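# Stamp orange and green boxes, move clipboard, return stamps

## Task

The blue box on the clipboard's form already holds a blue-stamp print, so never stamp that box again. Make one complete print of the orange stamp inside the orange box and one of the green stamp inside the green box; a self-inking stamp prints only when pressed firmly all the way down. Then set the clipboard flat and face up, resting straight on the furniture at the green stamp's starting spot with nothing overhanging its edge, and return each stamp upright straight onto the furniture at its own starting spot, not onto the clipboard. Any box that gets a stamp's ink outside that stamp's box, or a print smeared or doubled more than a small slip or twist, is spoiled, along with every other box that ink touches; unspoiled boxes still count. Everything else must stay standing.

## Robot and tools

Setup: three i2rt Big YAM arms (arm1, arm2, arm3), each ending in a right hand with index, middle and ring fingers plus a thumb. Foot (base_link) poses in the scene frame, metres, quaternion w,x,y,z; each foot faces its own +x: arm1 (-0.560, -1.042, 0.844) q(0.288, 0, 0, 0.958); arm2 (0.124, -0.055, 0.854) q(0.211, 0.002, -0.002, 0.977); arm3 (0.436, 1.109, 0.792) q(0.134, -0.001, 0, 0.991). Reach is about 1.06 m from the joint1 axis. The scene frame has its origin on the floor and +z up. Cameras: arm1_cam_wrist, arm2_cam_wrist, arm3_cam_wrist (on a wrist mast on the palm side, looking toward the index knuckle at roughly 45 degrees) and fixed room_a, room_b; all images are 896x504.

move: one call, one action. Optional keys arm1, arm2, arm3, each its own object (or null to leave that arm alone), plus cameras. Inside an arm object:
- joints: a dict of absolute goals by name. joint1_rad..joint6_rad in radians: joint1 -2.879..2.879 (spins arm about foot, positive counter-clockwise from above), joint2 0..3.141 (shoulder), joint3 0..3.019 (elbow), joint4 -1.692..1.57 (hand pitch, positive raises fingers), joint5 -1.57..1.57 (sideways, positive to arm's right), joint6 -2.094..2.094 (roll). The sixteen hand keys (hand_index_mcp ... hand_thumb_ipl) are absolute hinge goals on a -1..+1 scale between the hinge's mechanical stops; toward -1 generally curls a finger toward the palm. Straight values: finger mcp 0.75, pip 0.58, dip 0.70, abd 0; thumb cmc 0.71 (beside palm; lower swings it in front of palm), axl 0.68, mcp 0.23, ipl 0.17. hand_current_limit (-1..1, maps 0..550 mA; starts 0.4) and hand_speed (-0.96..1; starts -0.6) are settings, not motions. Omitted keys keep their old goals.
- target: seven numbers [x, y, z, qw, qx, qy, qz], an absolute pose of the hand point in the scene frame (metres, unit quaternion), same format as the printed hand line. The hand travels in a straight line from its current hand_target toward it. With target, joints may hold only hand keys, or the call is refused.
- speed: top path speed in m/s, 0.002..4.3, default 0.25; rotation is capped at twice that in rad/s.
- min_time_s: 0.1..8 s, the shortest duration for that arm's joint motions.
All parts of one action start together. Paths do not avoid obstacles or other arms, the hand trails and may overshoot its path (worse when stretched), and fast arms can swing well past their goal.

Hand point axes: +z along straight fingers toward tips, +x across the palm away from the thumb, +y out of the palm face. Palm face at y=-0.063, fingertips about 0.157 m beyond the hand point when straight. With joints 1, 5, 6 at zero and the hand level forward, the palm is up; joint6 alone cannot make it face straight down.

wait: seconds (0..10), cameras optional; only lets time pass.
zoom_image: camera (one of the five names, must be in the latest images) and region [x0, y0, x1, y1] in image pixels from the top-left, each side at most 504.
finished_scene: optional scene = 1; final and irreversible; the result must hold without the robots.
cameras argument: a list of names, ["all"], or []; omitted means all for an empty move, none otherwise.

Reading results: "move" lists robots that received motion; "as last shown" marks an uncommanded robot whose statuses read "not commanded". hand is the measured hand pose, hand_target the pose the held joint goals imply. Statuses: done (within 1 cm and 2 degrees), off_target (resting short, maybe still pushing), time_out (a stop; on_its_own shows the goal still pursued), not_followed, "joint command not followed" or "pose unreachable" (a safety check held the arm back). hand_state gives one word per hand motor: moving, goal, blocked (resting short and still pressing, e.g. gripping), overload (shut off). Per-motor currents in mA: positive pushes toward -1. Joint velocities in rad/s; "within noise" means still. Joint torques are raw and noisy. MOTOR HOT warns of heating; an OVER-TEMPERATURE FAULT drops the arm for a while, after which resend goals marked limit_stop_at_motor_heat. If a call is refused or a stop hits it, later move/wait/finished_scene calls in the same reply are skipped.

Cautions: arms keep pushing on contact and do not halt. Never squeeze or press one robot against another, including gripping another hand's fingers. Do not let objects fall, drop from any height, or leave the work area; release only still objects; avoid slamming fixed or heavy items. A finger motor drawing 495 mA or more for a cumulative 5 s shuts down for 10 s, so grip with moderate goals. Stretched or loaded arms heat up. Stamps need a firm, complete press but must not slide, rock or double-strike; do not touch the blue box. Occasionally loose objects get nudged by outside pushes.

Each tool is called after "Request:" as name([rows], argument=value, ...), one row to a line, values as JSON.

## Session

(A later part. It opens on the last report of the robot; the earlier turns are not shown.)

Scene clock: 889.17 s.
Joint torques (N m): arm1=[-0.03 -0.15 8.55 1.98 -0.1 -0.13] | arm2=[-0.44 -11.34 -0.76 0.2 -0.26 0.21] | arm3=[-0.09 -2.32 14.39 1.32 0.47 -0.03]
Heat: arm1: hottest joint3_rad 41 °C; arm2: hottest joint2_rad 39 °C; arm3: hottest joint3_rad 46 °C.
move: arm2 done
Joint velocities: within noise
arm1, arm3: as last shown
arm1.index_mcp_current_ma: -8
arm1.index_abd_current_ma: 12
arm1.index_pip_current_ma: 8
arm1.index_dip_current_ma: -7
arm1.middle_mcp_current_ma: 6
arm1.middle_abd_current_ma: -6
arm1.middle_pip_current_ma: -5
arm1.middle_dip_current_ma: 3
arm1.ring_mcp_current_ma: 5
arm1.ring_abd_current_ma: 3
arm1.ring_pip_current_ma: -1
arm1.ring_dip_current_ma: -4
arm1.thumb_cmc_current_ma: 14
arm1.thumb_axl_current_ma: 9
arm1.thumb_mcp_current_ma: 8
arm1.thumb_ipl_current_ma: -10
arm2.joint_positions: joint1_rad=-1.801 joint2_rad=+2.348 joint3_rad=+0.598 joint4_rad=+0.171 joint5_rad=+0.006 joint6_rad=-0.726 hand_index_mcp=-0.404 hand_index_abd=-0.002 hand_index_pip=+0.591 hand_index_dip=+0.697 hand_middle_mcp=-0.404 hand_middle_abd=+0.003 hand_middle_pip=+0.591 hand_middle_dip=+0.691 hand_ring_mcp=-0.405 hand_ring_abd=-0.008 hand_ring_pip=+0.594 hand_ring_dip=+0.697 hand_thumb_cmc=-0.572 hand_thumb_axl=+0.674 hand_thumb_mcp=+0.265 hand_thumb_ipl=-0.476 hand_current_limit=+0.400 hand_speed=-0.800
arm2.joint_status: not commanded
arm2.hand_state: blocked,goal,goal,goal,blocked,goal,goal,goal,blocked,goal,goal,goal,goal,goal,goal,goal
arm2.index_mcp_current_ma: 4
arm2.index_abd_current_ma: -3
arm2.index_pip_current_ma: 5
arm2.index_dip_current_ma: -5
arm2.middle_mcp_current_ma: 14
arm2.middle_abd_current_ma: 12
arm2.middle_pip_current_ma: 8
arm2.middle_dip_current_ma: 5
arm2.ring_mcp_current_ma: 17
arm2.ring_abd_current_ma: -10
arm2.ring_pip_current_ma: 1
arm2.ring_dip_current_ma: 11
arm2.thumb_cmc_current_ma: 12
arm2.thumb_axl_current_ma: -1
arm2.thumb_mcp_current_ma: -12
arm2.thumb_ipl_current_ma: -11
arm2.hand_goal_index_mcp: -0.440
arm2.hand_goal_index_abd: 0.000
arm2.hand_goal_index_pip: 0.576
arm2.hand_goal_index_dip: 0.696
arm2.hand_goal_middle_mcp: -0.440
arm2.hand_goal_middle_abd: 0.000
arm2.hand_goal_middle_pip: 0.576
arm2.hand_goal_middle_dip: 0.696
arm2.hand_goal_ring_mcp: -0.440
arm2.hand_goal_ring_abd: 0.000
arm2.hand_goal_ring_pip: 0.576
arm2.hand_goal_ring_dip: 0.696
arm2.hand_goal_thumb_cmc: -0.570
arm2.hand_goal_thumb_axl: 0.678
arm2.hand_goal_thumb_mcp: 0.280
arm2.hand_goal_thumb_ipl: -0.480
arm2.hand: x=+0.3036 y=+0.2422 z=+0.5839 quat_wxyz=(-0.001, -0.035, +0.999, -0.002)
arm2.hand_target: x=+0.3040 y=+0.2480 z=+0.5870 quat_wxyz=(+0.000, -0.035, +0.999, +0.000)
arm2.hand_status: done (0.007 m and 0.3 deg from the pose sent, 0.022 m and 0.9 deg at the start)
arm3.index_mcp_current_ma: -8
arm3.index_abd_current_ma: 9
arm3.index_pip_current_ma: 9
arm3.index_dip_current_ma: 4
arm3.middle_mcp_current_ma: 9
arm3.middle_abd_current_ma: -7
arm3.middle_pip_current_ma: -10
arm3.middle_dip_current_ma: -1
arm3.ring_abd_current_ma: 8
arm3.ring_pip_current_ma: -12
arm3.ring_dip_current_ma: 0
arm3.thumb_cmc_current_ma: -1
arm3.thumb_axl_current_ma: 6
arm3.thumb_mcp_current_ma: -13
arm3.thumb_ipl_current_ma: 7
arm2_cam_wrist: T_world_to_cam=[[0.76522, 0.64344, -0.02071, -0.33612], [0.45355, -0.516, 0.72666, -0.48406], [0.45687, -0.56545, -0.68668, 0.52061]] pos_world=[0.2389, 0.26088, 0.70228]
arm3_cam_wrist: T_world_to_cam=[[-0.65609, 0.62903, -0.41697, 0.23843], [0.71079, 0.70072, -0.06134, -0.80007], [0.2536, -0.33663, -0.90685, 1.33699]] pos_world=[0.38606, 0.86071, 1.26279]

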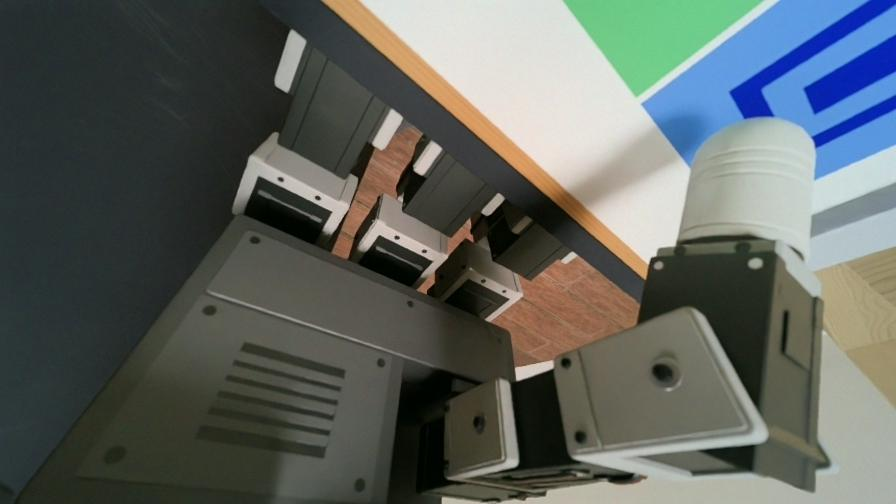

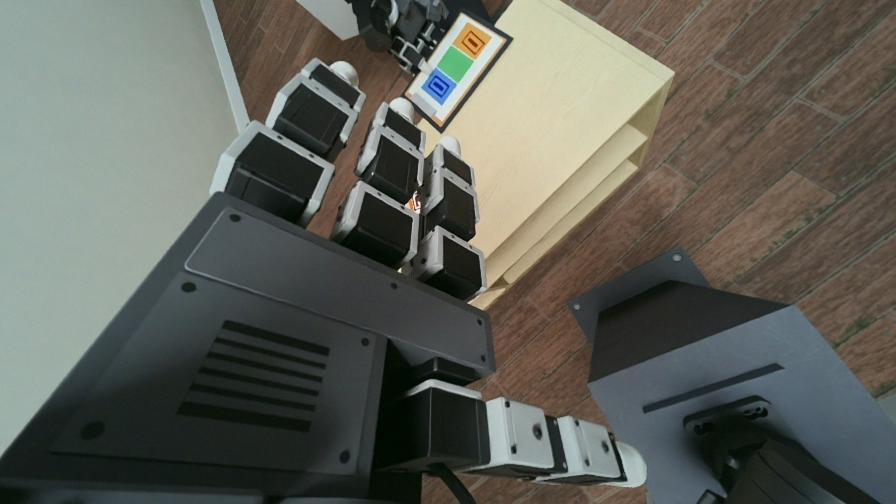

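Request:
move(arm2={"joints":{"hand_current_limit":0.55,"hand_index_mcp":-0.50,"hand_middle_mcp":-0.50,"hand_ring_mcp":-0.50,"hand_thumb_mcp":-0.16}})

Request:
move(arm2={"target":[0.304,0.240,0.625,0,-0.0349,0.9994,0],"speed":0.03}, cameras=["arm2_cam_wrist","arm3_cam_wrist","room_a","room_b"])

Request:
zoom_image(camera="arm3_cam_wrist", region=[400, 0, 540, 140])

Scene clock: 894.17 s.
Joint torques (N m): arm1=[0.03 -0.09 8.54 1.96 -0.09 -0.13] | arm2=[-0.21 -11.05 -0.75 0.23 -0.26 0.21] | arm3=[-0.67 -3.55 14.23 1.25 0.49 -0.02]
Heat: arm1: hottest joint3_rad 41 °C; arm2: hottest joint2_rad 39 °C; arm3: hottest joint3_rad 46 °C.
move: arm2 off_target
Joint velocities: within noise
arm1, arm3: as last shown
arm1.index_mcp_current_ma: -3
arm1.index_abd_current_ma: 5
arm1.index_pip_current_ma: 4
arm1.index_dip_current_ma: -4
arm1.middle_mcp_current_ma: 9
arm1.middle_abd_current_ma: 3
arm1.middle_pip_current_ma: -10
arm1.middle_dip_current_ma: 0
arm1.ring_mcp_current_ma: 2
arm1.ring_abd_current_ma: 2
arm1.ring_pip_current_ma: -5
arm1.ring_dip_current_ma: 6
arm1.thumb_cmc_current_ma: 6
arm1.thumb_mcp_current_ma: 5
arm1.thumb_ipl_current_ma: 0
arm2.joint_positions: joint1_rad=-1.801 joint2_rad=+2.343 joint3_rad=+0.598 joint4_rad=+0.171 joint5_rad=+0.006 joint6_rad=-0.726 hand_index_mcp=-0.456 hand_index_abd=-0.002 hand_index_pip=+0.591 hand_index_dip=+0.697 hand_middle_mcp=-0.448 hand_middle_abd=+0.001 hand_middle_pip=+0.591 hand_middle_dip=+0.691 hand_ring_mcp=-0.440 hand_ring_abd=-0.008 hand_ring_pip=+0.594 hand_ring_dip=+0.697 hand_thumb_cmc=-0.572 hand_thumb_axl=+0.674 hand_thumb_mcp=+0.155 hand_thumb_ipl=-0.443 hand_current_limit=+0.550 hand_speed=-0.800
arm2.joint_status: hand_index_mcp off_target (ended at -0.456, target -0.500); hand_middle_mcp off_target (ended at -0.448, target -0.500); hand_ring_mcp off_target (ended at -0.440, target -0.500); hand_thumb_mcp off_target (ended at +0.155, target -0.160); the others done
arm2.hand_state: blocked,goal,goal,goal,blocked,goal,goal,goal,blocked,goal,goal,goal,goal,goal,blocked,blocked
arm2.index_mcp_current_ma: 8
arm2.index_abd_current_ma: -2
arm2.index_pip_current_ma: 4
arm2.index_dip_current_ma: -13
arm2.middle_mcp_current_ma: 24
arm2.middle_abd_current_ma: 7
arm2.middle_pip_current_ma: 10
arm2.middle_dip_current_ma: 2
arm2.ring_mcp_current_ma: 47
arm2.ring_abd_current_ma: -8
arm2.ring_pip_current_ma: -11
arm2.ring_dip_current_ma: 12
arm2.thumb_cmc_current_ma: 9
arm2.thumb_axl_current_ma: -6
arm2.thumb_mcp_current_ma: 417
arm2.thumb_ipl_current_ma: 17
arm2.hand_goal_index_mcp: -0.500
arm2.hand_goal_index_abd: 0.000
arm2.hand_goal_index_pip: 0.576
arm2.hand_goal_index_dip: 0.696
arm2.hand_goal_middle_mcp: -0.500
arm2.hand_goal_middle_abd: 0.000
arm2.hand_goal_middle_pip: 0.576
arm2.hand_goal_middle_dip: 0.696
arm2.hand_goal_ring_mcp: -0.500
arm2.hand_goal_ring_abd: 0.000
arm2.hand_goal_ring_pip: 0.576
arm2.hand_goal_ring_dip: 0.696
arm2.hand_goal_thumb_cmc: -0.570
arm2.hand_goal_thumb_axl: 0.678
arm2.hand_goal_thumb_mcp: -0.160
arm2.hand_goal_thumb_ipl: -0.480
arm2.hand: x=+0.3048 y=+0.2437 z=+0.5855 quat_wxyz=(+0.000, -0.035, +0.999, +0.000)
arm2.hand_target: x=+0.3040 y=+0.2480 z=+0.5870 quat_wxyz=(+0.000, -0.035, +0.999, +0.000)
arm2.hand_status: not commanded
arm3.index_mcp_current_ma: -5
arm3.index_abd_current_ma: 10
arm3.index_pip_current_ma: 6
arm3.index_dip_current_ma: -2
arm3.middle_mcp_current_ma: 8
arm3.middle_abd_current_ma: -9
arm3.middle_pip_current_ma: -11
arm3.middle_dip_current_ma: 1
arm3.ring_mcp_current_ma: -5
arm3.ring_abd_current_ma: 6
arm3.ring_pip_current_ma: -8
arm3.ring_dip_current_ma: -1
arm3.thumb_cmc_current_ma: 2
arm3.thumb_axl_current_ma: 3
arm3.thumb_mcp_current_ma: -11
arm3.thumb_ipl_current_ma: 8
pictures: none

Scene clock: 896.03 s.
Joint torques (N m): arm1=[-0.03 -0.15 8.54 1.99 -0.09 -0.14] | arm2=[-1.67 -12.1 -1.13 0.25 -0.22 0.03] | arm3=[-0.67 -2.26 14.11 1.47 0.53 -0.03]
Heat: arm1: hottest joint3_rad 41 °C; arm2: hottest joint2_rad 39 °C; arm3: hottest joint3_rad 46 °C.
move: arm2 done
Joint velocities: within noise
arm1.joint_positions: joint1_rad=+0.107 joint2_rad=+0.639 joint3_rad=+1.372 joint4_rad=-1.403 joint5_rad=-0.093 joint6_rad=+1.215 hand_index_mcp=+0.753 hand_index_abd=+0.000 hand_index_pip=+0.577 hand_index_dip=+0.696 hand_middle_mcp=+0.753 hand_middle_abd=+0.000 hand_middle_pip=+0.577 hand_middle_dip=+0.696 hand_ring_mcp=+0.753 hand_ring_abd=+0.000 hand_ring_pip=+0.577 hand_ring_dip=+0.696 hand_thumb_cmc=+0.714 hand_thumb_axl=+0.677 hand_thumb_mcp=+0.225 hand_thumb_ipl=+0.168 hand_current_limit=+0.400 hand_speed=-0.600
arm1.joint_status: not commanded
arm1.hand_state: goal,goal,goal,goal,goal,goal,goal,goal,goal,goal,goal,goal,goal,goal,goal,goal
arm1.index_mcp_current_ma: -4
arm1.index_abd_current_ma: 6
arm1.index_pip_current_ma: 8
arm1.index_dip_current_ma: 1
arm1.middle_mcp_current_ma: -1
arm1.middle_abd_current_ma: 4
arm1.middle_pip_current_ma: 4
arm1.middle_dip_current_ma: -2
arm1.ring_mcp_current_ma: 4
arm1.ring_abd_current_ma: -10
arm1.ring_pip_current_ma: -10
arm1.ring_dip_current_ma: 5
arm1.thumb_cmc_current_ma: 11
arm1.thumb_axl_current_ma: 14
arm1.thumb_mcp_current_ma: 16
arm1.thumb_ipl_current_ma: -5
arm1.hand_goal_index_mcp: 0.754
arm1.hand_goal_index_abd: 0.000
arm1.hand_goal_index_pip: 0.576
arm1.hand_goal_index_dip: 0.696
arm1.hand_goal_middle_mcp: 0.754
arm1.hand_goal_middle_abd: 0.000
arm1.hand_goal_middle_pip: 0.576
arm1.hand_goal_middle_dip: 0.696
arm1.hand_goal_ring_mcp: 0.754
arm1.hand_goal_ring_abd: 0.000
arm1.hand_goal_ring_pip: 0.576
arm1.hand_goal_ring_dip: 0.696
arm1.hand_goal_thumb_cmc: 0.714
arm1.hand_goal_thumb_axl: 0.678
arm1.hand_goal_thumb_mcp: 0.226
arm1.hand_goal_thumb_ipl: 0.168
arm1.hand: x=-0.7467 y=-0.8649 z=+1.3582 quat_wxyz=(-0.415, +0.034, +0.899, +0.137)
arm1.hand_target: x=-0.7441 y=-0.8642 z=+1.3721 quat_wxyz=(-0.427, +0.036, +0.892, +0.145)
arm1.hand_status: not commanded
arm2.joint_positions: joint1_rad=-1.801 joint2_rad=+2.218 joint3_rad=+0.545 joint4_rad=+0.095 joint5_rad=+0.005 joint6_rad=-0.726 hand_index_mcp=-0.415 hand_index_abd=+0.005 hand_index_pip=+0.602 hand_index_dip=+0.697 hand_middle_mcp=-0.427 hand_middle_abd=+0.009 hand_middle_pip=+0.601 hand_middle_dip=+0.702 hand_ring_mcp=-0.438 hand_ring_abd=+0.005 hand_ring_pip=+0.602 hand_ring_dip=+0.702 hand_thumb_cmc=-0.567 hand_thumb_axl=+0.674 hand_thumb_mcp=+0.056 hand_thumb_ipl=-0.408 hand_current_limit=+0.550 hand_speed=-0.800
arm2.joint_status: not commanded
arm2.hand_state: blocked,goal,blocked,goal,blocked,goal,blocked,goal,blocked,goal,blocked,goal,goal,goal,blocked,blocked
arm2.index_mcp_current_ma: 50
arm2.index_abd_current_ma: -3
arm2.index_pip_current_ma: 10
arm2.index_dip_current_ma: -14
arm2.middle_mcp_current_ma: 55
arm2.middle_abd_current_ma: 9
arm2.middle_pip_current_ma: 13
arm2.middle_dip_current_ma: 7
arm2.ring_mcp_current_ma: 45
arm2.ring_abd_current_ma: -12
arm2.ring_pip_current_ma: -6
arm2.ring_dip_current_ma: 16
arm2.thumb_cmc_current_ma: 1
arm2.thumb_axl_current_ma: -4
arm2.thumb_mcp_current_ma: 391
arm2.thumb_ipl_current_ma: 49
arm2.hand_goal_index_mcp: -0.500
arm2.hand_goal_index_abd: 0.000
arm2.hand_goal_index_pip: 0.576
arm2.hand_goal_index_dip: 0.696
arm2.hand_goal_middle_mcp: -0.500
arm2.hand_goal_middle_abd: 0.000
arm2.hand_goal_middle_pip: 0.576
arm2.hand_goal_middle_dip: 0.696
arm2.hand_goal_ring_mcp: -0.500
arm2.hand_goal_ring_abd: 0.000
arm2.hand_goal_ring_pip: 0.576
arm2.hand_goal_ring_dip: 0.696
arm2.hand_goal_thumb_cmc: -0.570
arm2.hand_goal_thumb_axl: 0.678
arm2.hand_goal_thumb_mcp: -0.160
arm2.hand_goal_thumb_ipl: -0.480
arm2.on_its_own: hand_thumb_mcp moved -0.099 toward your old target -0.160
arm2.hand: x=+0.3024 y=+0.2405 z=+0.6187 quat_wxyz=(-0.001, -0.035, +0.999, -0.001)
arm2.hand_target: x=+0.3039 y=+0.2399 z=+0.6247 quat_wxyz=(+0.000, -0.035, +0.999, +0.000)
arm2.hand_status: done (0.006 m and 0.2 deg from the pose sent, 0.040 m and 0.0 deg at the start)
arm3.joint_positions: joint1_rad=+2.143 joint2_rad=+0.730 joint3_rad=+0.874 joint4_rad=-0.866 joint5_rad=+0.592 joint6_rad=+1.703 hand_index_mcp=+0.754 hand_index_abd=+0.002 hand_index_pip=+0.577 hand_index_dip=+0.696 hand_middle_mcp=+0.754 hand_middle_abd=+0.003 hand_middle_pip=+0.577 hand_middle_dip=+0.696 hand_ring_mcp=+0.774 hand_ring_abd=+0.022 hand_ring_pip=+0.591 hand_ring_dip=+0.702 hand_thumb_cmc=+0.714 hand_thumb_axl=+0.677 hand_thumb_mcp=+0.226 hand_thumb_ipl=+0.168 hand_current_limit=+0.400 hand_speed=-0.600
arm3.joint_status: not commanded
arm3.hand_state: goal,goal,goal,goal,goal,goal,goal,goal,blocked,blocked,goal,goal,goal,goal,goal,goal
arm3.index_mcp_current_ma: -5
arm3.index_abd_current_ma: 10
arm3.index_pip_current_ma: 9
arm3.index_dip_current_ma: -2
arm3.middle_mcp_current_ma: 7
arm3.middle_abd_current_ma: -9
arm3.middle_pip_current_ma: -9
arm3.middle_dip_current_ma: 3
arm3.ring_mcp_current_ma: -10
arm3.ring_abd_current_ma: 12
arm3.ring_pip_current_ma: -6
arm3.ring_dip_current_ma: -6
arm3.thumb_cmc_current_ma: -4
arm3.thumb_axl_current_ma: 6
arm3.thumb_mcp_current_ma: -8
arm3.thumb_ipl_current_ma: 8
arm3.hand_goal_index_mcp: 0.754
arm3.hand_goal_index_abd: 0.000
arm3.hand_goal_index_pip: 0.576
arm3.hand_goal_index_dip: 0.696
arm3.hand_goal_middle_mcp: 0.754
arm3.hand_goal_middle_abd: 0.000
arm3.hand_goal_middle_pip: 0.576
arm3.hand_goal_middle_dip: 0.696
arm3.hand_goal_ring_mcp: 0.754
arm3.hand_goal_ring_abd: 0.000
arm3.hand_goal_ring_pip: 0.576
arm3.hand_goal_ring_dip: 0.696
arm3.hand_goal_thumb_cmc: 0.714
arm3.hand_goal_thumb_axl: 0.678
arm3.hand_goal_thumb_mcp: 0.226
arm3.hand_goal_thumb_ipl: 0.168
arm3.hand: x=+0.3588 y=+0.8021 z=+1.1410 quat_wxyz=(-0.435, -0.589, +0.654, -0.190)
arm3.hand_target: x=+0.3569 y=+0.8011 z=+1.1598 quat_wxyz=(-0.441, -0.576, +0.658, -0.202)
arm3.hand_status: not commanded
arm2_cam_wrist: T_world_to_cam=[[0.76547, 0.64318, -0.01969, -0.33421], [0.45326, -0.51722, 0.72597, -0.5089], [0.45674, -0.56463, -0.68744, 0.5445]] pos_world=[0.2378, 0.25918, 0.73718]
arm3_cam_wrist: T_world_to_cam=[[-0.65609, 0.62903, -0.41697, 0.23843], [0.71079, 0.70072, -0.06134, -0.80007], [0.2536, -0.33663, -0.90685, 1.33699]] pos_world=[0.38606, 0.86071, 1.26279]

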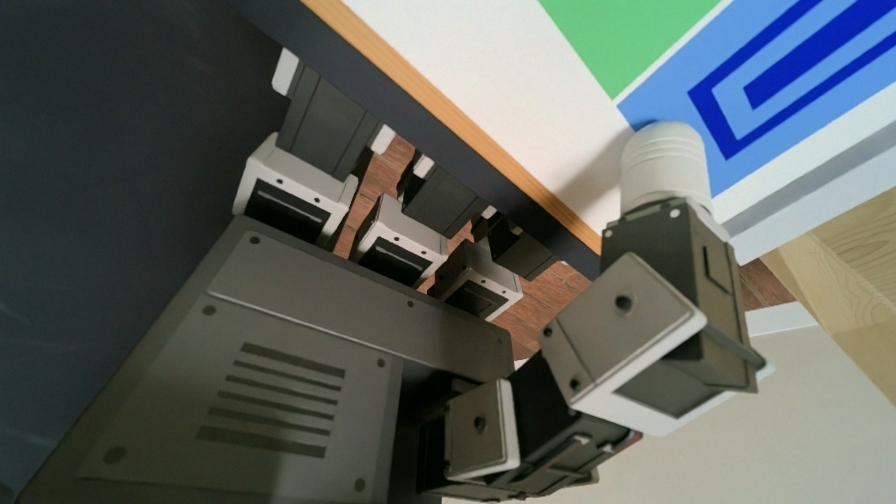

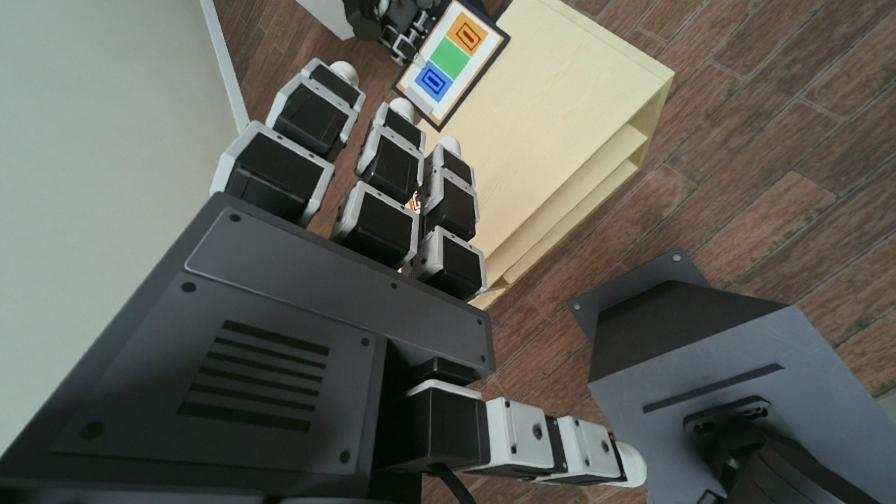

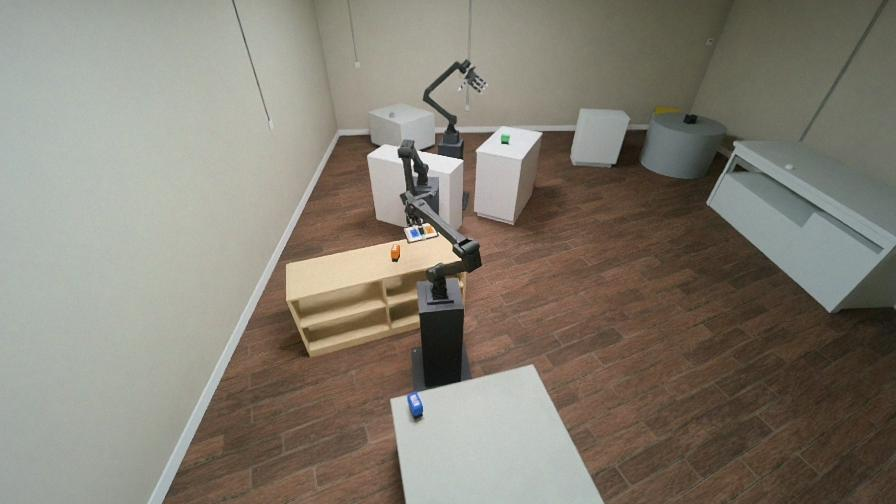

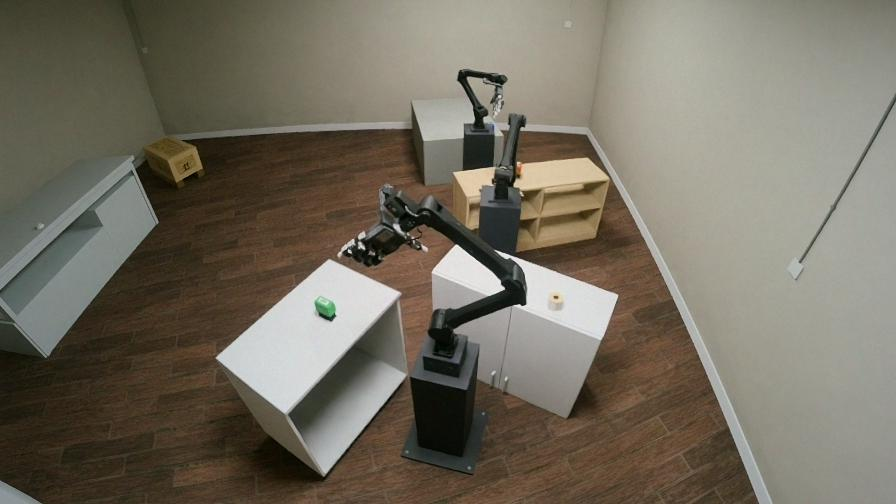

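Scaled by 3.600 from the camera's image (finer frame: 1280x720).

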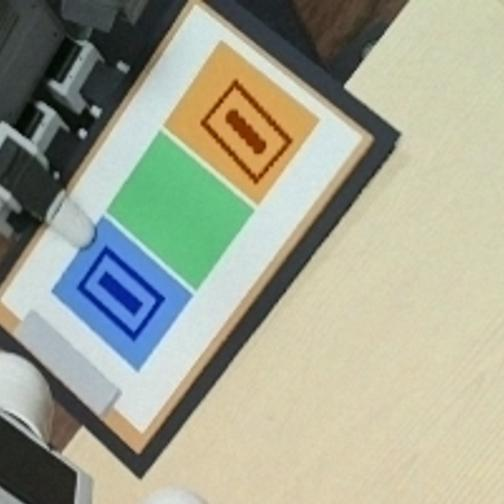

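Request:
move(arm2={"target":[0.304,0.240,0.72,0,-0.0349,0.9994,0],"speed":0.08,"joints":{"hand_index_mcp":-0.58,"hand_middle_mcp":-0.57,"hand_ring_mcp":-0.56}}, cameras=["arm2_cam_wrist","arm3_cam_wrist","room_a","room_b"])

Request:
zoom_image(camera="arm3_cam_wrist", region=[370, 0, 550, 150])

Request:
zoom_image(camera="room_a", region=[360, 120, 520, 280])

Scene clock: 913.27 s.
Joint torques (N m): arm1=[0.03 -0.09 8.57 1.99 -0.09 -0.13] | arm2=[-1.38 -9.82 1.59 0.32 -0.21 0.06] | arm3=[-1.08 -3.02 14.32 1.4 0.49 -0.04]
Heat: arm1: hottest joint3_rad 41 °C; arm2: hottest joint2_rad 39 °C; arm3: hottest joint3_rad 46 °C.
move: arm2 off_target
Joint velocities: within noise
arm1, arm3: as last shown
arm1.index_mcp_current_ma: 3
arm1.index_abd_current_ma: -2
arm1.index_pip_current_ma: 6
arm1.index_dip_current_ma: 0
arm1.middle_mcp_current_ma: 12
arm1.middle_abd_current_ma: -2
arm1.middle_pip_current_ma: -3
arm1.middle_dip_current_ma: 0
arm1.ring_mcp_current_ma: 6
arm1.ring_abd_current_ma: 5
arm1.ring_pip_current_ma: -9
arm1.ring_dip_current_ma: 7
arm1.thumb_cmc_current_ma: 10
arm1.thumb_axl_current_ma: 10
arm1.thumb_mcp_current_ma: 7
arm1.thumb_ipl_current_ma: -9
arm2.joint_positions: joint1_rad=-1.801 joint2_rad=+1.823 joint3_rad=+0.471 joint4_rad=-0.235 joint5_rad=+0.005 joint6_rad=-0.726 hand_index_mcp=-0.413 hand_index_abd=+0.005 hand_index_pip=+0.627 hand_index_dip=+0.698 hand_middle_mcp=-0.427 hand_middle_abd=+0.009 hand_middle_pip=+0.604 hand_middle_dip=+0.703 hand_ring_mcp=-0.445 hand_ring_abd=+0.005 hand_ring_pip=+0.602 hand_ring_dip=+0.702 hand_thumb_cmc=-0.565 hand_thumb_axl=+0.674 hand_thumb_mcp=+0.051 hand_thumb_ipl=-0.408 hand_current_limit=+0.550 hand_speed=-0.800
arm2.joint_status: hand_index_mcp off_target (ended at -0.413, target -0.580); hand_middle_mcp off_target (ended at -0.427, target -0.570); hand_ring_mcp off_target (ended at -0.445, target -0.560)
arm2.hand_state: blocked,goal,blocked,goal,blocked,goal,blocked,goal,blocked,goal,blocked,goal,goal,goal,blocked,blocked
arm2.index_mcp_current_ma: 178
arm2.index_abd_current_ma: -4
arm2.index_pip_current_ma: 23
arm2.index_dip_current_ma: -9
arm2.middle_mcp_current_ma: 139
arm2.middle_abd_current_ma: 10
arm2.middle_pip_current_ma: 9
arm2.middle_dip_current_ma: -2
arm2.ring_mcp_current_ma: 102
arm2.ring_abd_current_ma: -6
arm2.ring_pip_current_ma: 3
arm2.ring_dip_current_ma: 13
arm2.thumb_cmc_current_ma: 16
arm2.thumb_axl_current_ma: -1
arm2.thumb_mcp_current_ma: 382
arm2.thumb_ipl_current_ma: 67
arm2.hand_goal_index_mcp: -0.580
arm2.hand_goal_index_abd: 0.000
arm2.hand_goal_index_pip: 0.576
arm2.hand_goal_index_dip: 0.696
arm2.hand_goal_middle_mcp: -0.570
arm2.hand_goal_middle_abd: 0.000
arm2.hand_goal_middle_pip: 0.576
arm2.hand_goal_middle_dip: 0.696
arm2.hand_goal_ring_mcp: -0.560
arm2.hand_goal_ring_abd: 0.000
arm2.hand_goal_ring_pip: 0.576
arm2.hand_goal_ring_dip: 0.696
arm2.hand_goal_thumb_cmc: -0.570
arm2.hand_goal_thumb_axl: 0.678
arm2.hand_goal_thumb_mcp: -0.160
arm2.hand_goal_thumb_ipl: -0.480
arm2.hand: x=+0.3010 y=+0.2378 z=+0.7135 quat_wxyz=(-0.004, -0.035, +0.999, -0.005)
arm2.hand_target: x=+0.3040 y=+0.2401 z=+0.7198 quat_wxyz=(+0.000, -0.035, +0.999, +0.000)
arm2.hand_status: done (0.007 m and 0.8 deg from the pose sent, 0.101 m and 0.2 deg at the start)
arm3.index_mcp_current_ma: -4
arm3.index_abd_current_ma: 5
arm3.index_pip_current_ma: 4
arm3.index_dip_current_ma: 1
arm3.middle_mcp_current_ma: 10
arm3.middle_abd_current_ma: -10
arm3.middle_pip_current_ma: -7
arm3.middle_dip_current_ma: 2
arm3.ring_mcp_current_ma: -5
arm3.ring_abd_current_ma: 4
arm3.ring_pip_current_ma: -9
arm3.ring_dip_current_ma: -2
arm3.thumb_cmc_current_ma: 4
arm3.thumb_axl_current_ma: 4
arm3.thumb_mcp_current_ma: -5
arm3.thumb_ipl_current_ma: 9
arm2_cam_wrist: T_world_to_cam=[[0.76529, 0.64304, -0.02895, -0.32272], [0.45749, -0.51172, 0.72722, -0.58196], [0.45282, -0.56978, -0.68579, 0.60999]] pos_world=[0.237, 0.25728, 0.8322]
arm3_cam_wrist: T_world_to_cam=[[-0.65609, 0.62903, -0.41697, 0.23843], [0.71079, 0.70072, -0.06134, -0.80007], [0.2536, -0.33663, -0.90685, 1.33699]] pos_world=[0.38606, 0.86071, 1.26279]

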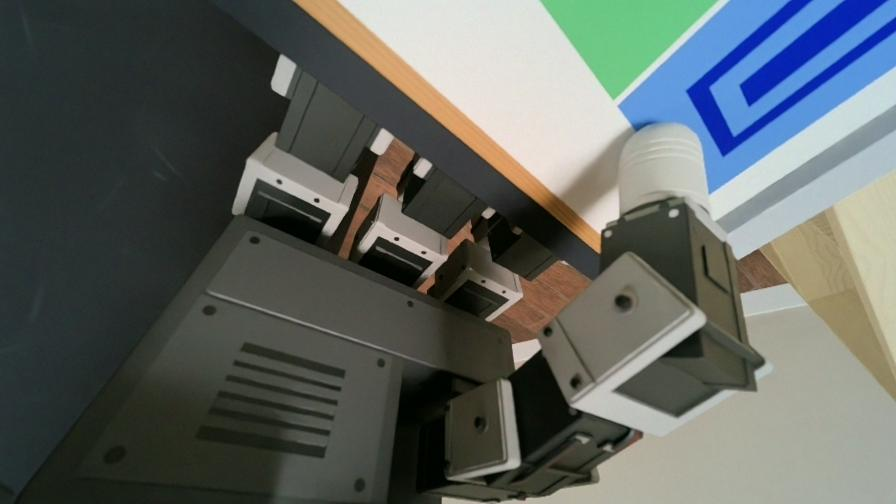

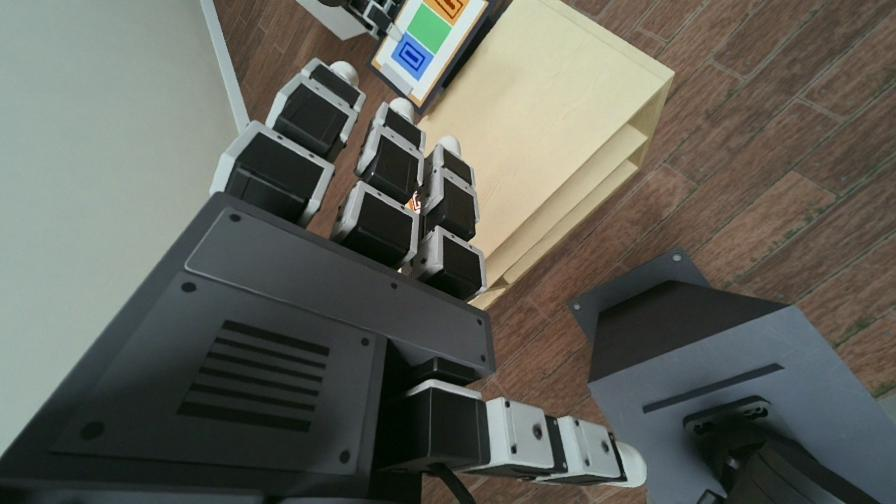

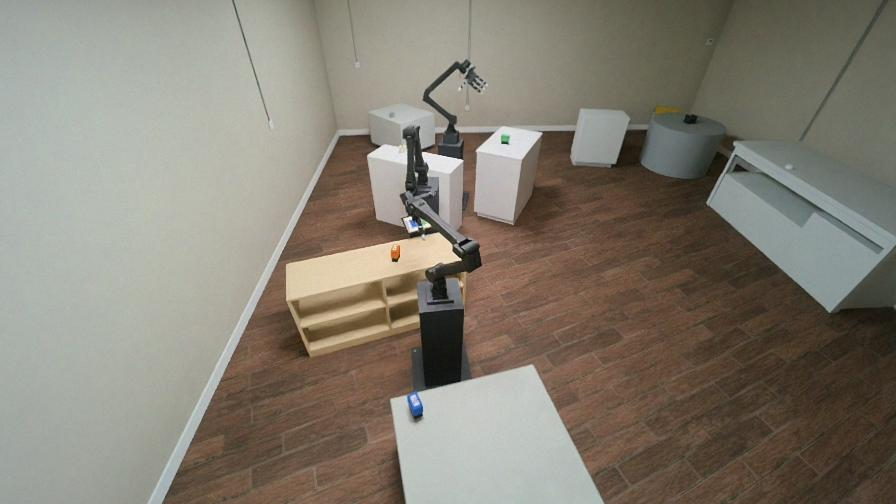

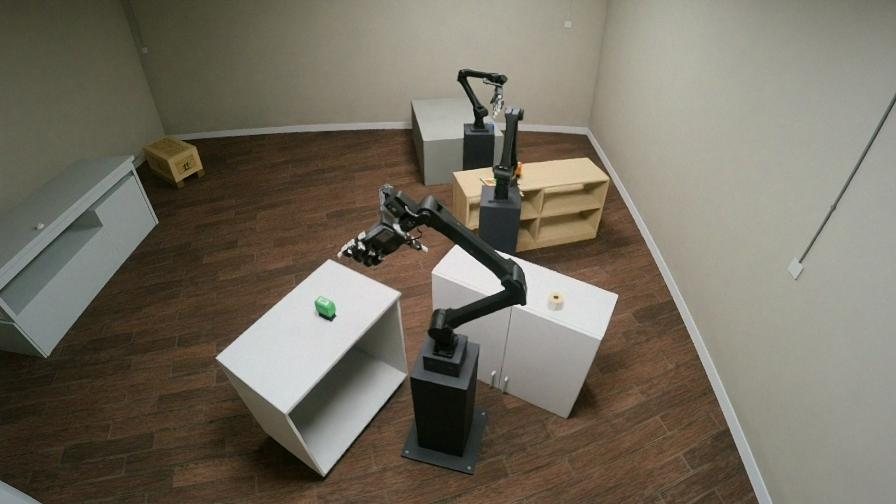

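Scaled by 2.800 from the camera's image (finer frame: 1280x720).

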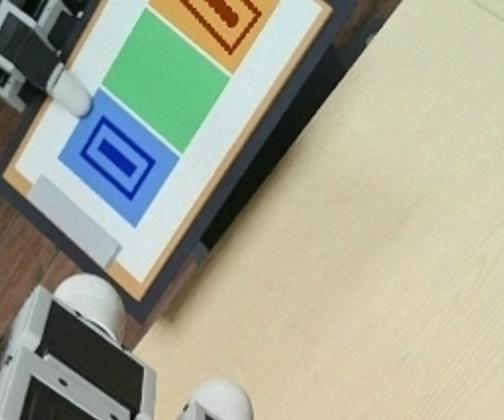

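Scaled by 3.150 from the camera's image (finer frame: 1280x720).

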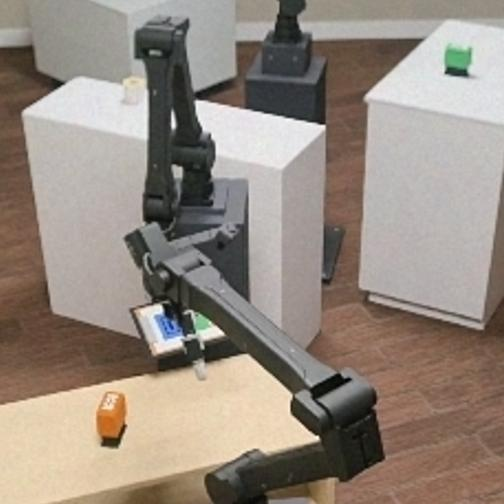

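Request:
move(arm2={"target":[0.304,0.240,0.94,0,-0.0349,0.9994,0],"speed":0.12}, cameras=["arm2_cam_wrist","arm3_cam_wrist"])

Scene clock: 918.17 s.
Joint torques (N m): arm1=[0.03 -0.15 8.55 1.99 -0.08 -0.13] | arm2=[-0.91 -5.54 9.47 0.2 -0.24 0.09] | arm3=[-0.62 -2.49 14.28 1.1 0.54 -0.03]
Heat: arm1: hottest joint3_rad 41 °C; arm2: hottest joint2_rad 39 °C; arm3: hottest joint3_rad 46 °C.
move: arm2 off_target
Joint velocities: within noise
arm1, arm3: as last shown
arm1.index_mcp_current_ma: -1
arm1.index_abd_current_ma: 9
arm1.index_pip_current_ma: 9
arm1.index_dip_current_ma: -7
arm1.middle_mcp_current_ma: 3
arm1.middle_abd_current_ma: 11
arm1.middle_pip_current_ma: 2
arm1.middle_dip_current_ma: -2
arm1.ring_mcp_current_ma: 5
arm1.ring_abd_current_ma: -5
arm1.ring_pip_current_ma: -5
arm1.ring_dip_current_ma: 4
arm1.thumb_cmc_current_ma: 13
arm1.thumb_axl_current_ma: 8
arm1.thumb_mcp_current_ma: 6
arm1.thumb_ipl_current_ma: -13
arm2.joint_positions: joint1_rad=-1.801 joint2_rad=+1.151 joint3_rad=+0.626 joint4_rad=-1.105 joint5_rad=+0.006 joint6_rad=-0.726 hand_index_mcp=-0.413 hand_index_abd=+0.005 hand_index_pip=+0.627 hand_index_dip=+0.698 hand_middle_mcp=-0.427 hand_middle_abd=+0.009 hand_middle_pip=+0.604 hand_middle_dip=+0.703 hand_ring_mcp=-0.445 hand_ring_abd=+0.005 hand_ring_pip=+0.602 hand_ring_dip=+0.702 hand_thumb_cmc=-0.565 hand_thumb_axl=+0.674 hand_thumb_mcp=+0.051 hand_thumb_ipl=-0.408 hand_current_limit=+0.550 hand_speed=-0.800
arm2.joint_status: not commanded
arm2.hand_state: blocked,goal,blocked,goal,blocked,goal,blocked,goal,blocked,goal,blocked,goal,goal,goal,blocked,blocked
arm2.index_mcp_current_ma: 177
arm2.index_abd_current_ma: -7
arm2.index_pip_current_ma: 26
arm2.index_dip_current_ma: -15
arm2.middle_mcp_current_ma: 143
arm2.middle_abd_current_ma: 2
arm2.middle_pip_current_ma: 12
arm2.middle_dip_current_ma: 3
arm2.ring_mcp_current_ma: 104
arm2.ring_abd_current_ma: -6
arm2.ring_pip_current_ma: 2
arm2.ring_dip_current_ma: 12
arm2.thumb_cmc_current_ma: 6
arm2.thumb_axl_current_ma: -5
arm2.thumb_mcp_current_ma: 377
arm2.thumb_ipl_current_ma: 57
arm2.hand_goal_index_mcp: -0.580
arm2.hand_goal_index_abd: 0.000
arm2.hand_goal_index_pip: 0.576
arm2.hand_goal_index_dip: 0.696
arm2.hand_goal_middle_mcp: -0.570
arm2.hand_goal_middle_abd: 0.000
arm2.hand_goal_middle_pip: 0.576
arm2.hand_goal_middle_dip: 0.696
arm2.hand_goal_ring_mcp: -0.560
arm2.hand_goal_ring_abd: 0.000
arm2.hand_goal_ring_pip: 0.576
arm2.hand_goal_ring_dip: 0.696
arm2.hand_goal_thumb_cmc: -0.570
arm2.hand_goal_thumb_axl: 0.678
arm2.hand_goal_thumb_mcp: -0.160
arm2.hand_goal_thumb_ipl: -0.480
arm2.hand: x=+0.2921 y=+0.2243 z=+0.9160 quat_wxyz=(-0.018, -0.035, +0.999, -0.021)
arm2.hand_target: x=+0.3035 y=+0.2394 z=+0.9400 quat_wxyz=(+0.000, -0.035, +0.999, +0.000)
arm2.hand_status: off_target (0.031 m and 3.2 deg from the pose sent, 0.226 m and 0.8 deg at the start)
arm3.index_mcp_current_ma: -1
arm3.index_abd_current_ma: 9
arm3.index_pip_current_ma: 10
arm3.index_dip_current_ma: 2
arm3.middle_mcp_current_ma: 7
arm3.middle_abd_current_ma: -4
arm3.middle_pip_current_ma: -8
arm3.middle_dip_current_ma: 0
arm3.ring_mcp_current_ma: -9
arm3.ring_abd_current_ma: 6
arm3.ring_dip_current_ma: 0
arm3.thumb_cmc_current_ma: -6
arm3.thumb_axl_current_ma: 6
arm3.thumb_mcp_current_ma: -8
arm3.thumb_ipl_current_ma: 12
arm2_cam_wrist: T_world_to_cam=[[0.76383, 0.64158, -0.07026, -0.26281], [0.47629, -0.48686, 0.7322, -0.74772], [0.43555, -0.59274, -0.67746, 0.74772]] pos_world=[0.2312, 0.24778, 1.03556]
arm3_cam_wrist: T_world_to_cam=[[-0.65609, 0.62903, -0.41697, 0.23843], [0.71079, 0.70072, -0.06134, -0.80007], [0.2536, -0.33663, -0.90685, 1.33699]] pos_world=[0.38606, 0.86071, 1.26279]

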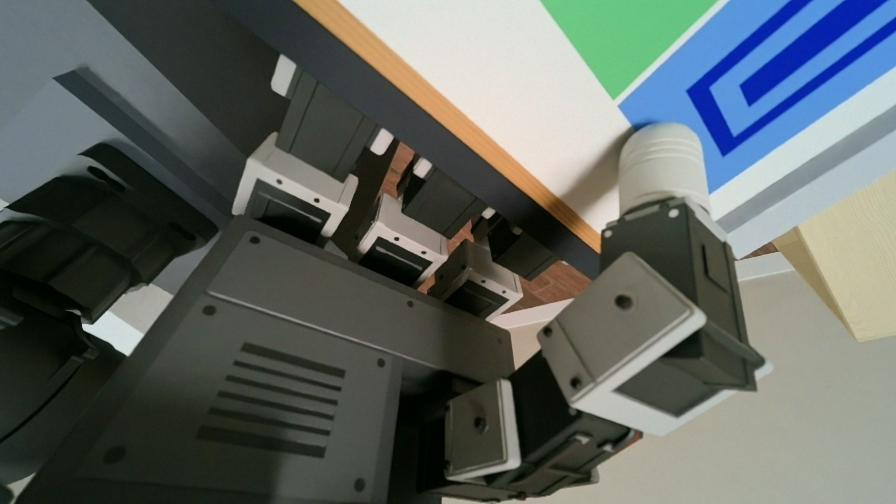

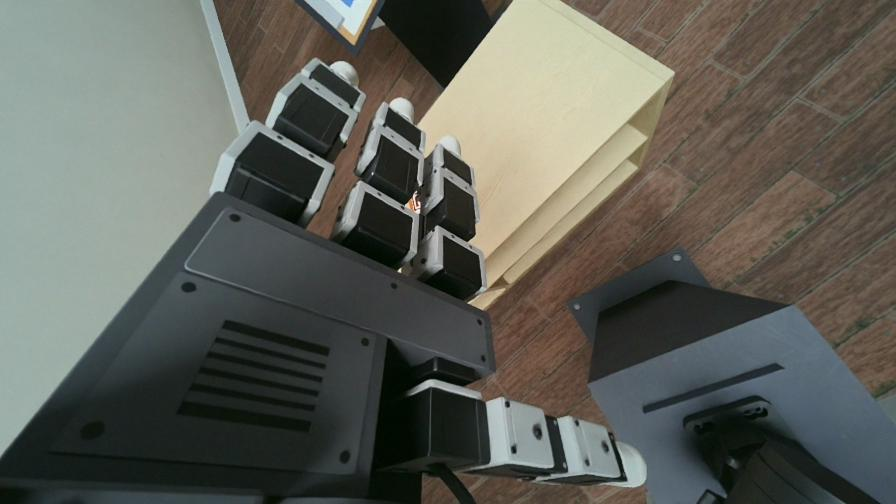

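Request:
move(arm2={"joints":{"joint1_rad":0.40},"min_time_s":5.5}, cameras=["arm2_cam_wrist","room_a","room_b"])

Scene clock: 925.67 s.
Joint torques (N m): arm1=[-0.03 -0.15 8.57 1.99 -0.1 -0.13] | arm2=[-0.67 -5.54 9.46 0.2 -0.28 0.09] | arm3=[-0.79 -2.26 14.22 1.58 0.51 -0.04]
Heat: arm1: hottest joint3_rad 41 °C; arm2: hottest joint2_rad 39 °C; arm3: hottest joint3_rad 47 °C.
move: arm2 done
Joint velocities: within noise
arm1, arm3: as last shown
arm1.index_mcp_current_ma: 2
arm1.index_abd_current_ma: 2
arm1.index_pip_current_ma: 6
arm1.index_dip_current_ma: -6
arm1.middle_mcp_current_ma: 11
arm1.middle_abd_current_ma: 2
arm1.middle_pip_current_ma: 3
arm1.middle_dip_current_ma: -6
arm1.ring_mcp_current_ma: 2
arm1.ring_abd_current_ma: -3
arm1.ring_pip_current_ma: -4
arm1.ring_dip_current_ma: 0
arm1.thumb_cmc_current_ma: 5
arm1.thumb_axl_current_ma: 10
arm1.thumb_mcp_current_ma: 11
arm1.thumb_ipl_current_ma: -6
arm2.joint_positions: joint1_rad=+0.390 joint2_rad=+1.151 joint3_rad=+0.626 joint4_rad=-1.105 joint5_rad=+0.007 joint6_rad=-0.726 hand_index_mcp=-0.413 hand_index_abd=+0.005 hand_index_pip=+0.628 hand_index_dip=+0.698 hand_middle_mcp=-0.427 hand_middle_abd=+0.009 hand_middle_pip=+0.604 hand_middle_dip=+0.703 hand_ring_mcp=-0.445 hand_ring_abd=+0.005 hand_ring_pip=+0.602 hand_ring_dip=+0.702 hand_thumb_cmc=-0.565 hand_thumb_axl=+0.674 hand_thumb_mcp=+0.051 hand_thumb_ipl=-0.408 hand_current_limit=+0.550 hand_speed=-0.800
arm2.joint_status: all done
arm2.hand_state: blocked,goal,blocked,goal,blocked,goal,blocked,goal,blocked,goal,blocked,goal,goal,goal,blocked,blocked
arm2.index_mcp_current_ma: 170
arm2.index_abd_current_ma: -6
arm2.index_pip_current_ma: 21
arm2.index_dip_current_ma: -3
arm2.middle_mcp_current_ma: 146
arm2.middle_abd_current_ma: 5
arm2.middle_pip_current_ma: 4
arm2.middle_dip_current_ma: 2
arm2.ring_mcp_current_ma: 110
arm2.ring_abd_current_ma: -8
arm2.ring_pip_current_ma: -2
arm2.ring_dip_current_ma: 6
arm2.thumb_cmc_current_ma: 9
arm2.thumb_axl_current_ma: 1
arm2.thumb_mcp_current_ma: 384
arm2.thumb_ipl_current_ma: 59
arm2.hand_goal_index_mcp: -0.580
arm2.hand_goal_index_abd: 0.000
arm2.hand_goal_index_pip: 0.576
arm2.hand_goal_index_dip: 0.696
arm2.hand_goal_middle_mcp: -0.570
arm2.hand_goal_middle_abd: 0.000
arm2.hand_goal_middle_pip: 0.576
arm2.hand_goal_middle_dip: 0.696
arm2.hand_goal_ring_mcp: -0.560
arm2.hand_goal_ring_abd: 0.000
arm2.hand_goal_ring_pip: 0.576
arm2.hand_goal_ring_dip: 0.696
arm2.hand_goal_thumb_cmc: -0.570
arm2.hand_goal_thumb_axl: 0.678
arm2.hand_goal_thumb_mcp: -0.160
arm2.hand_goal_thumb_ipl: -0.480
arm2.hand: x=-0.2008 y=-0.0820 z=+0.9157 quat_wxyz=(+0.017, -0.904, +0.426, -0.023)
arm2.hand_target: x=-0.2196 y=-0.0850 z=+0.9396 quat_wxyz=(+0.005, -0.907, +0.422, +0.003)
arm2.hand_status: not commanded
arm3.index_mcp_current_ma: -6
arm3.index_abd_current_ma: 12
arm3.index_pip_current_ma: 9
arm3.index_dip_current_ma: 0
arm3.middle_mcp_current_ma: 10
arm3.middle_abd_current_ma: -5
arm3.middle_pip_current_ma: -12
arm3.ring_mcp_current_ma: -6
arm3.ring_abd_current_ma: 3
arm3.ring_dip_current_ma: -3
arm3.thumb_cmc_current_ma: 0
arm3.thumb_axl_current_ma: 5
arm3.thumb_mcp_current_ma: -5
arm3.thumb_ipl_current_ma: 9
arm2_cam_wrist: T_world_to_cam=[[-0.96617, 0.24899, -0.06723, -0.07225], [0.11889, 0.66131, 0.74063, -0.64713], [0.22887, 0.70758, -0.66854, 0.83755]] pos_world=[-0.18456, -0.14669, 1.03436]

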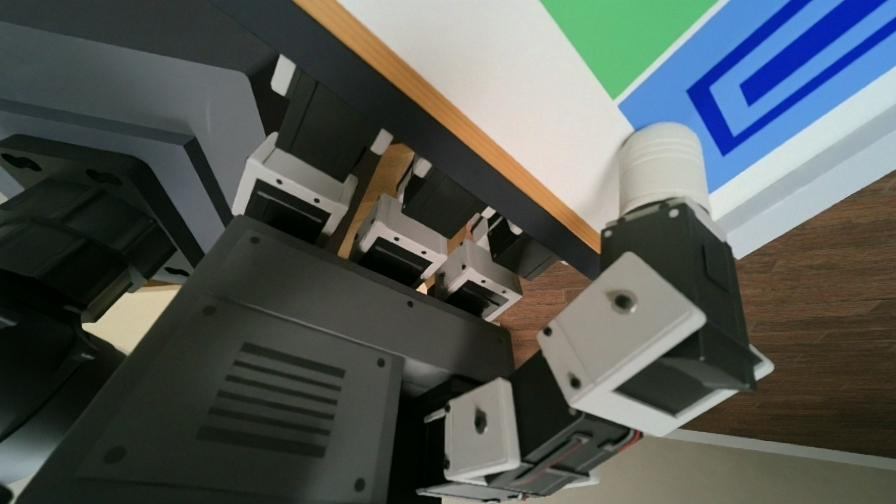

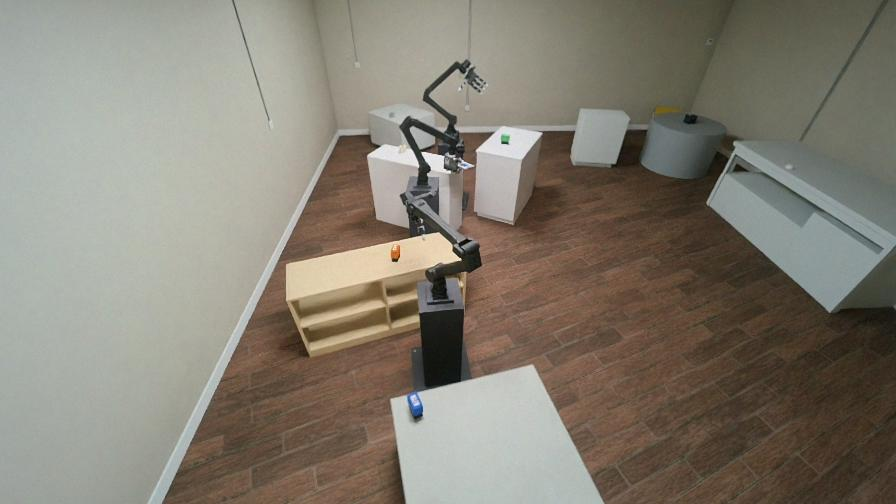

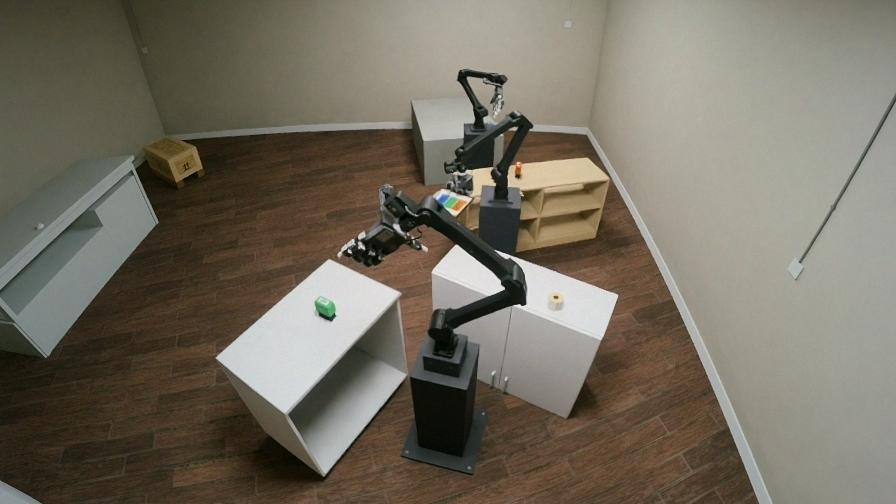

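Request:
move(arm2={"target":[-0.69,-0.472,0.895,0,-0.906,0.4234,0],"speed":0.15}, cameras=["arm1_cam_wrist","arm2_cam_wrist","room_b"])

Scene clock: 934.00 s.
Joint torques (N m): arm1=[0.03 -0.15 8.54 1.99 -0.09 -0.13] | arm2=[-0.73 -27.34 11.48 1.76 -0.2 0.21] | arm3=[-1.55 -2.84 14.24 1.26 0.49 -0.04]
Heat: arm1: hottest joint3_rad 41 °C; arm2: hottest joint2_rad 39 °C; arm3: hottest joint3_rad 47 °C.
move: arm2 off_target
Joint velocities: within noise
arm1, arm3: as last shown
arm1.index_mcp_current_ma: -2
arm1.index_abd_current_ma: 0
arm1.index_pip_current_ma: 0
arm1.middle_mcp_current_ma: 7
arm1.middle_abd_current_ma: 5
arm1.middle_pip_current_ma: -4
arm1.middle_dip_current_ma: -2
arm1.ring_mcp_current_ma: 5
arm1.ring_abd_current_ma: -7
arm1.ring_pip_current_ma: -5
arm1.ring_dip_current_ma: 4
arm1.thumb_cmc_current_ma: 1
arm1.thumb_axl_current_ma: 7
arm1.thumb_mcp_current_ma: -3
arm1.thumb_ipl_current_ma: -4
arm2.joint_positions: joint1_rad=+0.894 joint2_rad=+2.779 joint3_rad=+2.872 joint4_rad=-1.557 joint5_rad=-0.002 joint6_rad=-0.233 hand_index_mcp=-0.413 hand_index_abd=+0.005 hand_index_pip=+0.628 hand_index_dip=+0.698 hand_middle_mcp=-0.427 hand_middle_abd=+0.009 hand_middle_pip=+0.604 hand_middle_dip=+0.703 hand_ring_mcp=-0.446 hand_ring_abd=+0.005 hand_ring_pip=+0.602 hand_ring_dip=+0.702 hand_thumb_cmc=-0.565 hand_thumb_axl=+0.674 hand_thumb_mcp=+0.051 hand_thumb_ipl=-0.408 hand_current_limit=+0.550 hand_speed=-0.800
arm2.joint_status: not commanded
arm2.hand_state: blocked,goal,blocked,goal,blocked,goal,blocked,goal,blocked,goal,blocked,goal,goal,goal,blocked,blocked
arm2.index_mcp_current_ma: 172
arm2.index_abd_current_ma: -1
arm2.index_pip_current_ma: 25
arm2.index_dip_current_ma: -9
arm2.middle_mcp_current_ma: 151
arm2.middle_abd_current_ma: 9
arm2.middle_pip_current_ma: 10
arm2.middle_dip_current_ma: 4
arm2.ring_mcp_current_ma: 103
arm2.ring_abd_current_ma: -9
arm2.ring_pip_current_ma: -1
arm2.ring_dip_current_ma: 14
arm2.thumb_cmc_current_ma: 11
arm2.thumb_axl_current_ma: 0
arm2.thumb_mcp_current_ma: 377
arm2.thumb_ipl_current_ma: 61
arm2.hand_goal_index_mcp: -0.580
arm2.hand_goal_index_abd: 0.000
arm2.hand_goal_index_pip: 0.576
arm2.hand_goal_index_dip: 0.696
arm2.hand_goal_middle_mcp: -0.570
arm2.hand_goal_middle_abd: 0.000
arm2.hand_goal_middle_pip: 0.576
arm2.hand_goal_middle_dip: 0.696
arm2.hand_goal_ring_mcp: -0.560
arm2.hand_goal_ring_abd: 0.000
arm2.hand_goal_ring_pip: 0.576
arm2.hand_goal_ring_dip: 0.696
arm2.hand_goal_thumb_cmc: -0.570
arm2.hand_goal_thumb_axl: 0.678
arm2.hand_goal_thumb_mcp: -0.160
arm2.hand_goal_thumb_ipl: -0.480
arm2.hand: x=-0.6749 y=-0.4564 z=+0.8538 quat_wxyz=(-0.040, -0.906, +0.420, +0.035)
arm2.hand_target: x=-0.6858 y=-0.4700 z=+0.8953 quat_wxyz=(-0.076, -0.902, +0.420, +0.060)
arm2.hand_status: off_target (0.047 m and 6.1 deg from the pose sent, 0.626 m and 3.3 deg at the start; a joint's target at an end of its range on 29 of 153 steps)
arm3.index_abd_current_ma: 7
arm3.index_pip_current_ma: 3
arm3.index_dip_current_ma: -4
arm3.middle_mcp_current_ma: 7
arm3.middle_abd_current_ma: -6
arm3.middle_pip_current_ma: -9
arm3.middle_dip_current_ma: 2
arm3.ring_mcp_current_ma: -8
arm3.ring_abd_current_ma: 5
arm3.ring_dip_current_ma: -6
arm3.thumb_cmc_current_ma: -2
arm3.thumb_axl_current_ma: 10
arm3.thumb_ipl_current_ma: 7
arm1_cam_wrist: T_world_to_cam=[[0.62348, 0.63151, -0.46095, 1.67058], [0.69945, -0.71396, -0.03206, -0.09156], [-0.34935, -0.30242, -0.88685, 0.80725]] pos_world=[-0.69551, -0.87622, 1.48302]
arm2_cam_wrist: T_world_to_cam=[[-0.96864, 0.23893, 0.06812, -0.563], [0.22074, 0.7018, 0.67731, -0.15602], [0.11402, 0.67111, -0.73253, 1.13018]] pos_world=[-0.63977, -0.51447, 0.97192]

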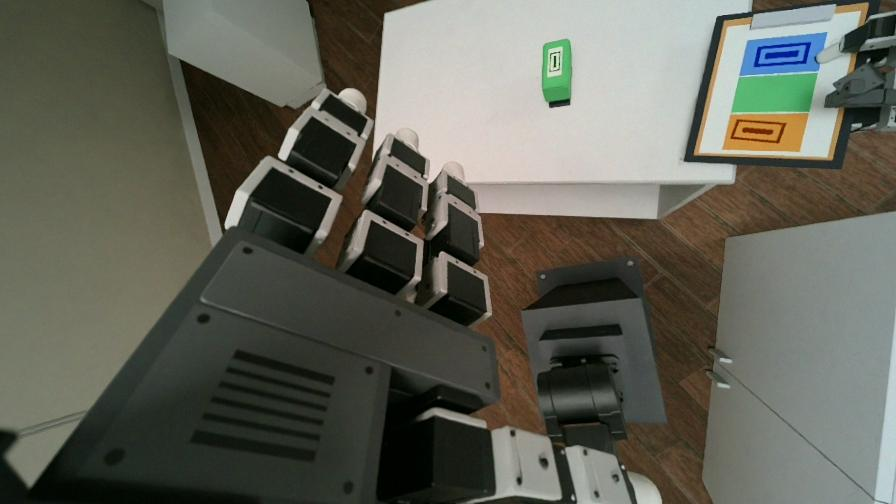

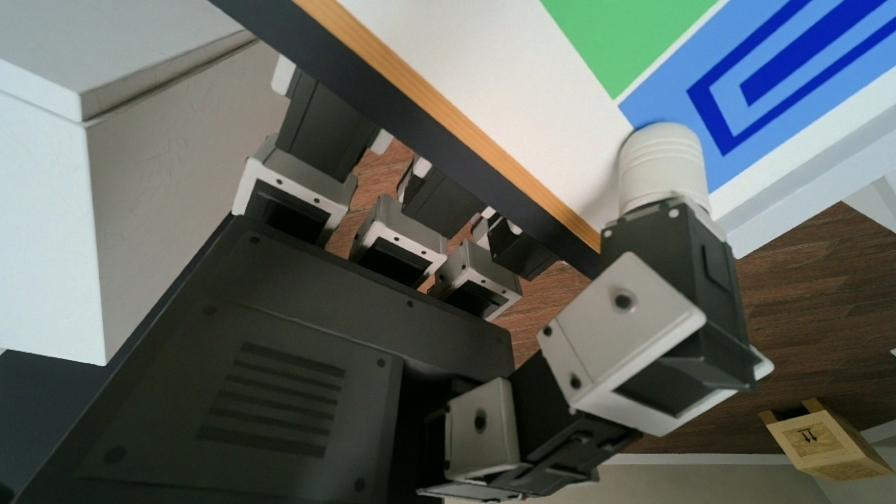

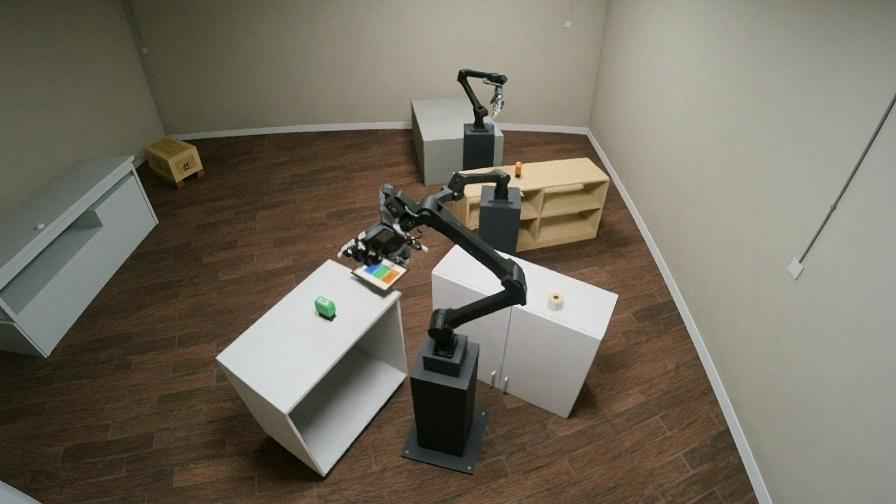

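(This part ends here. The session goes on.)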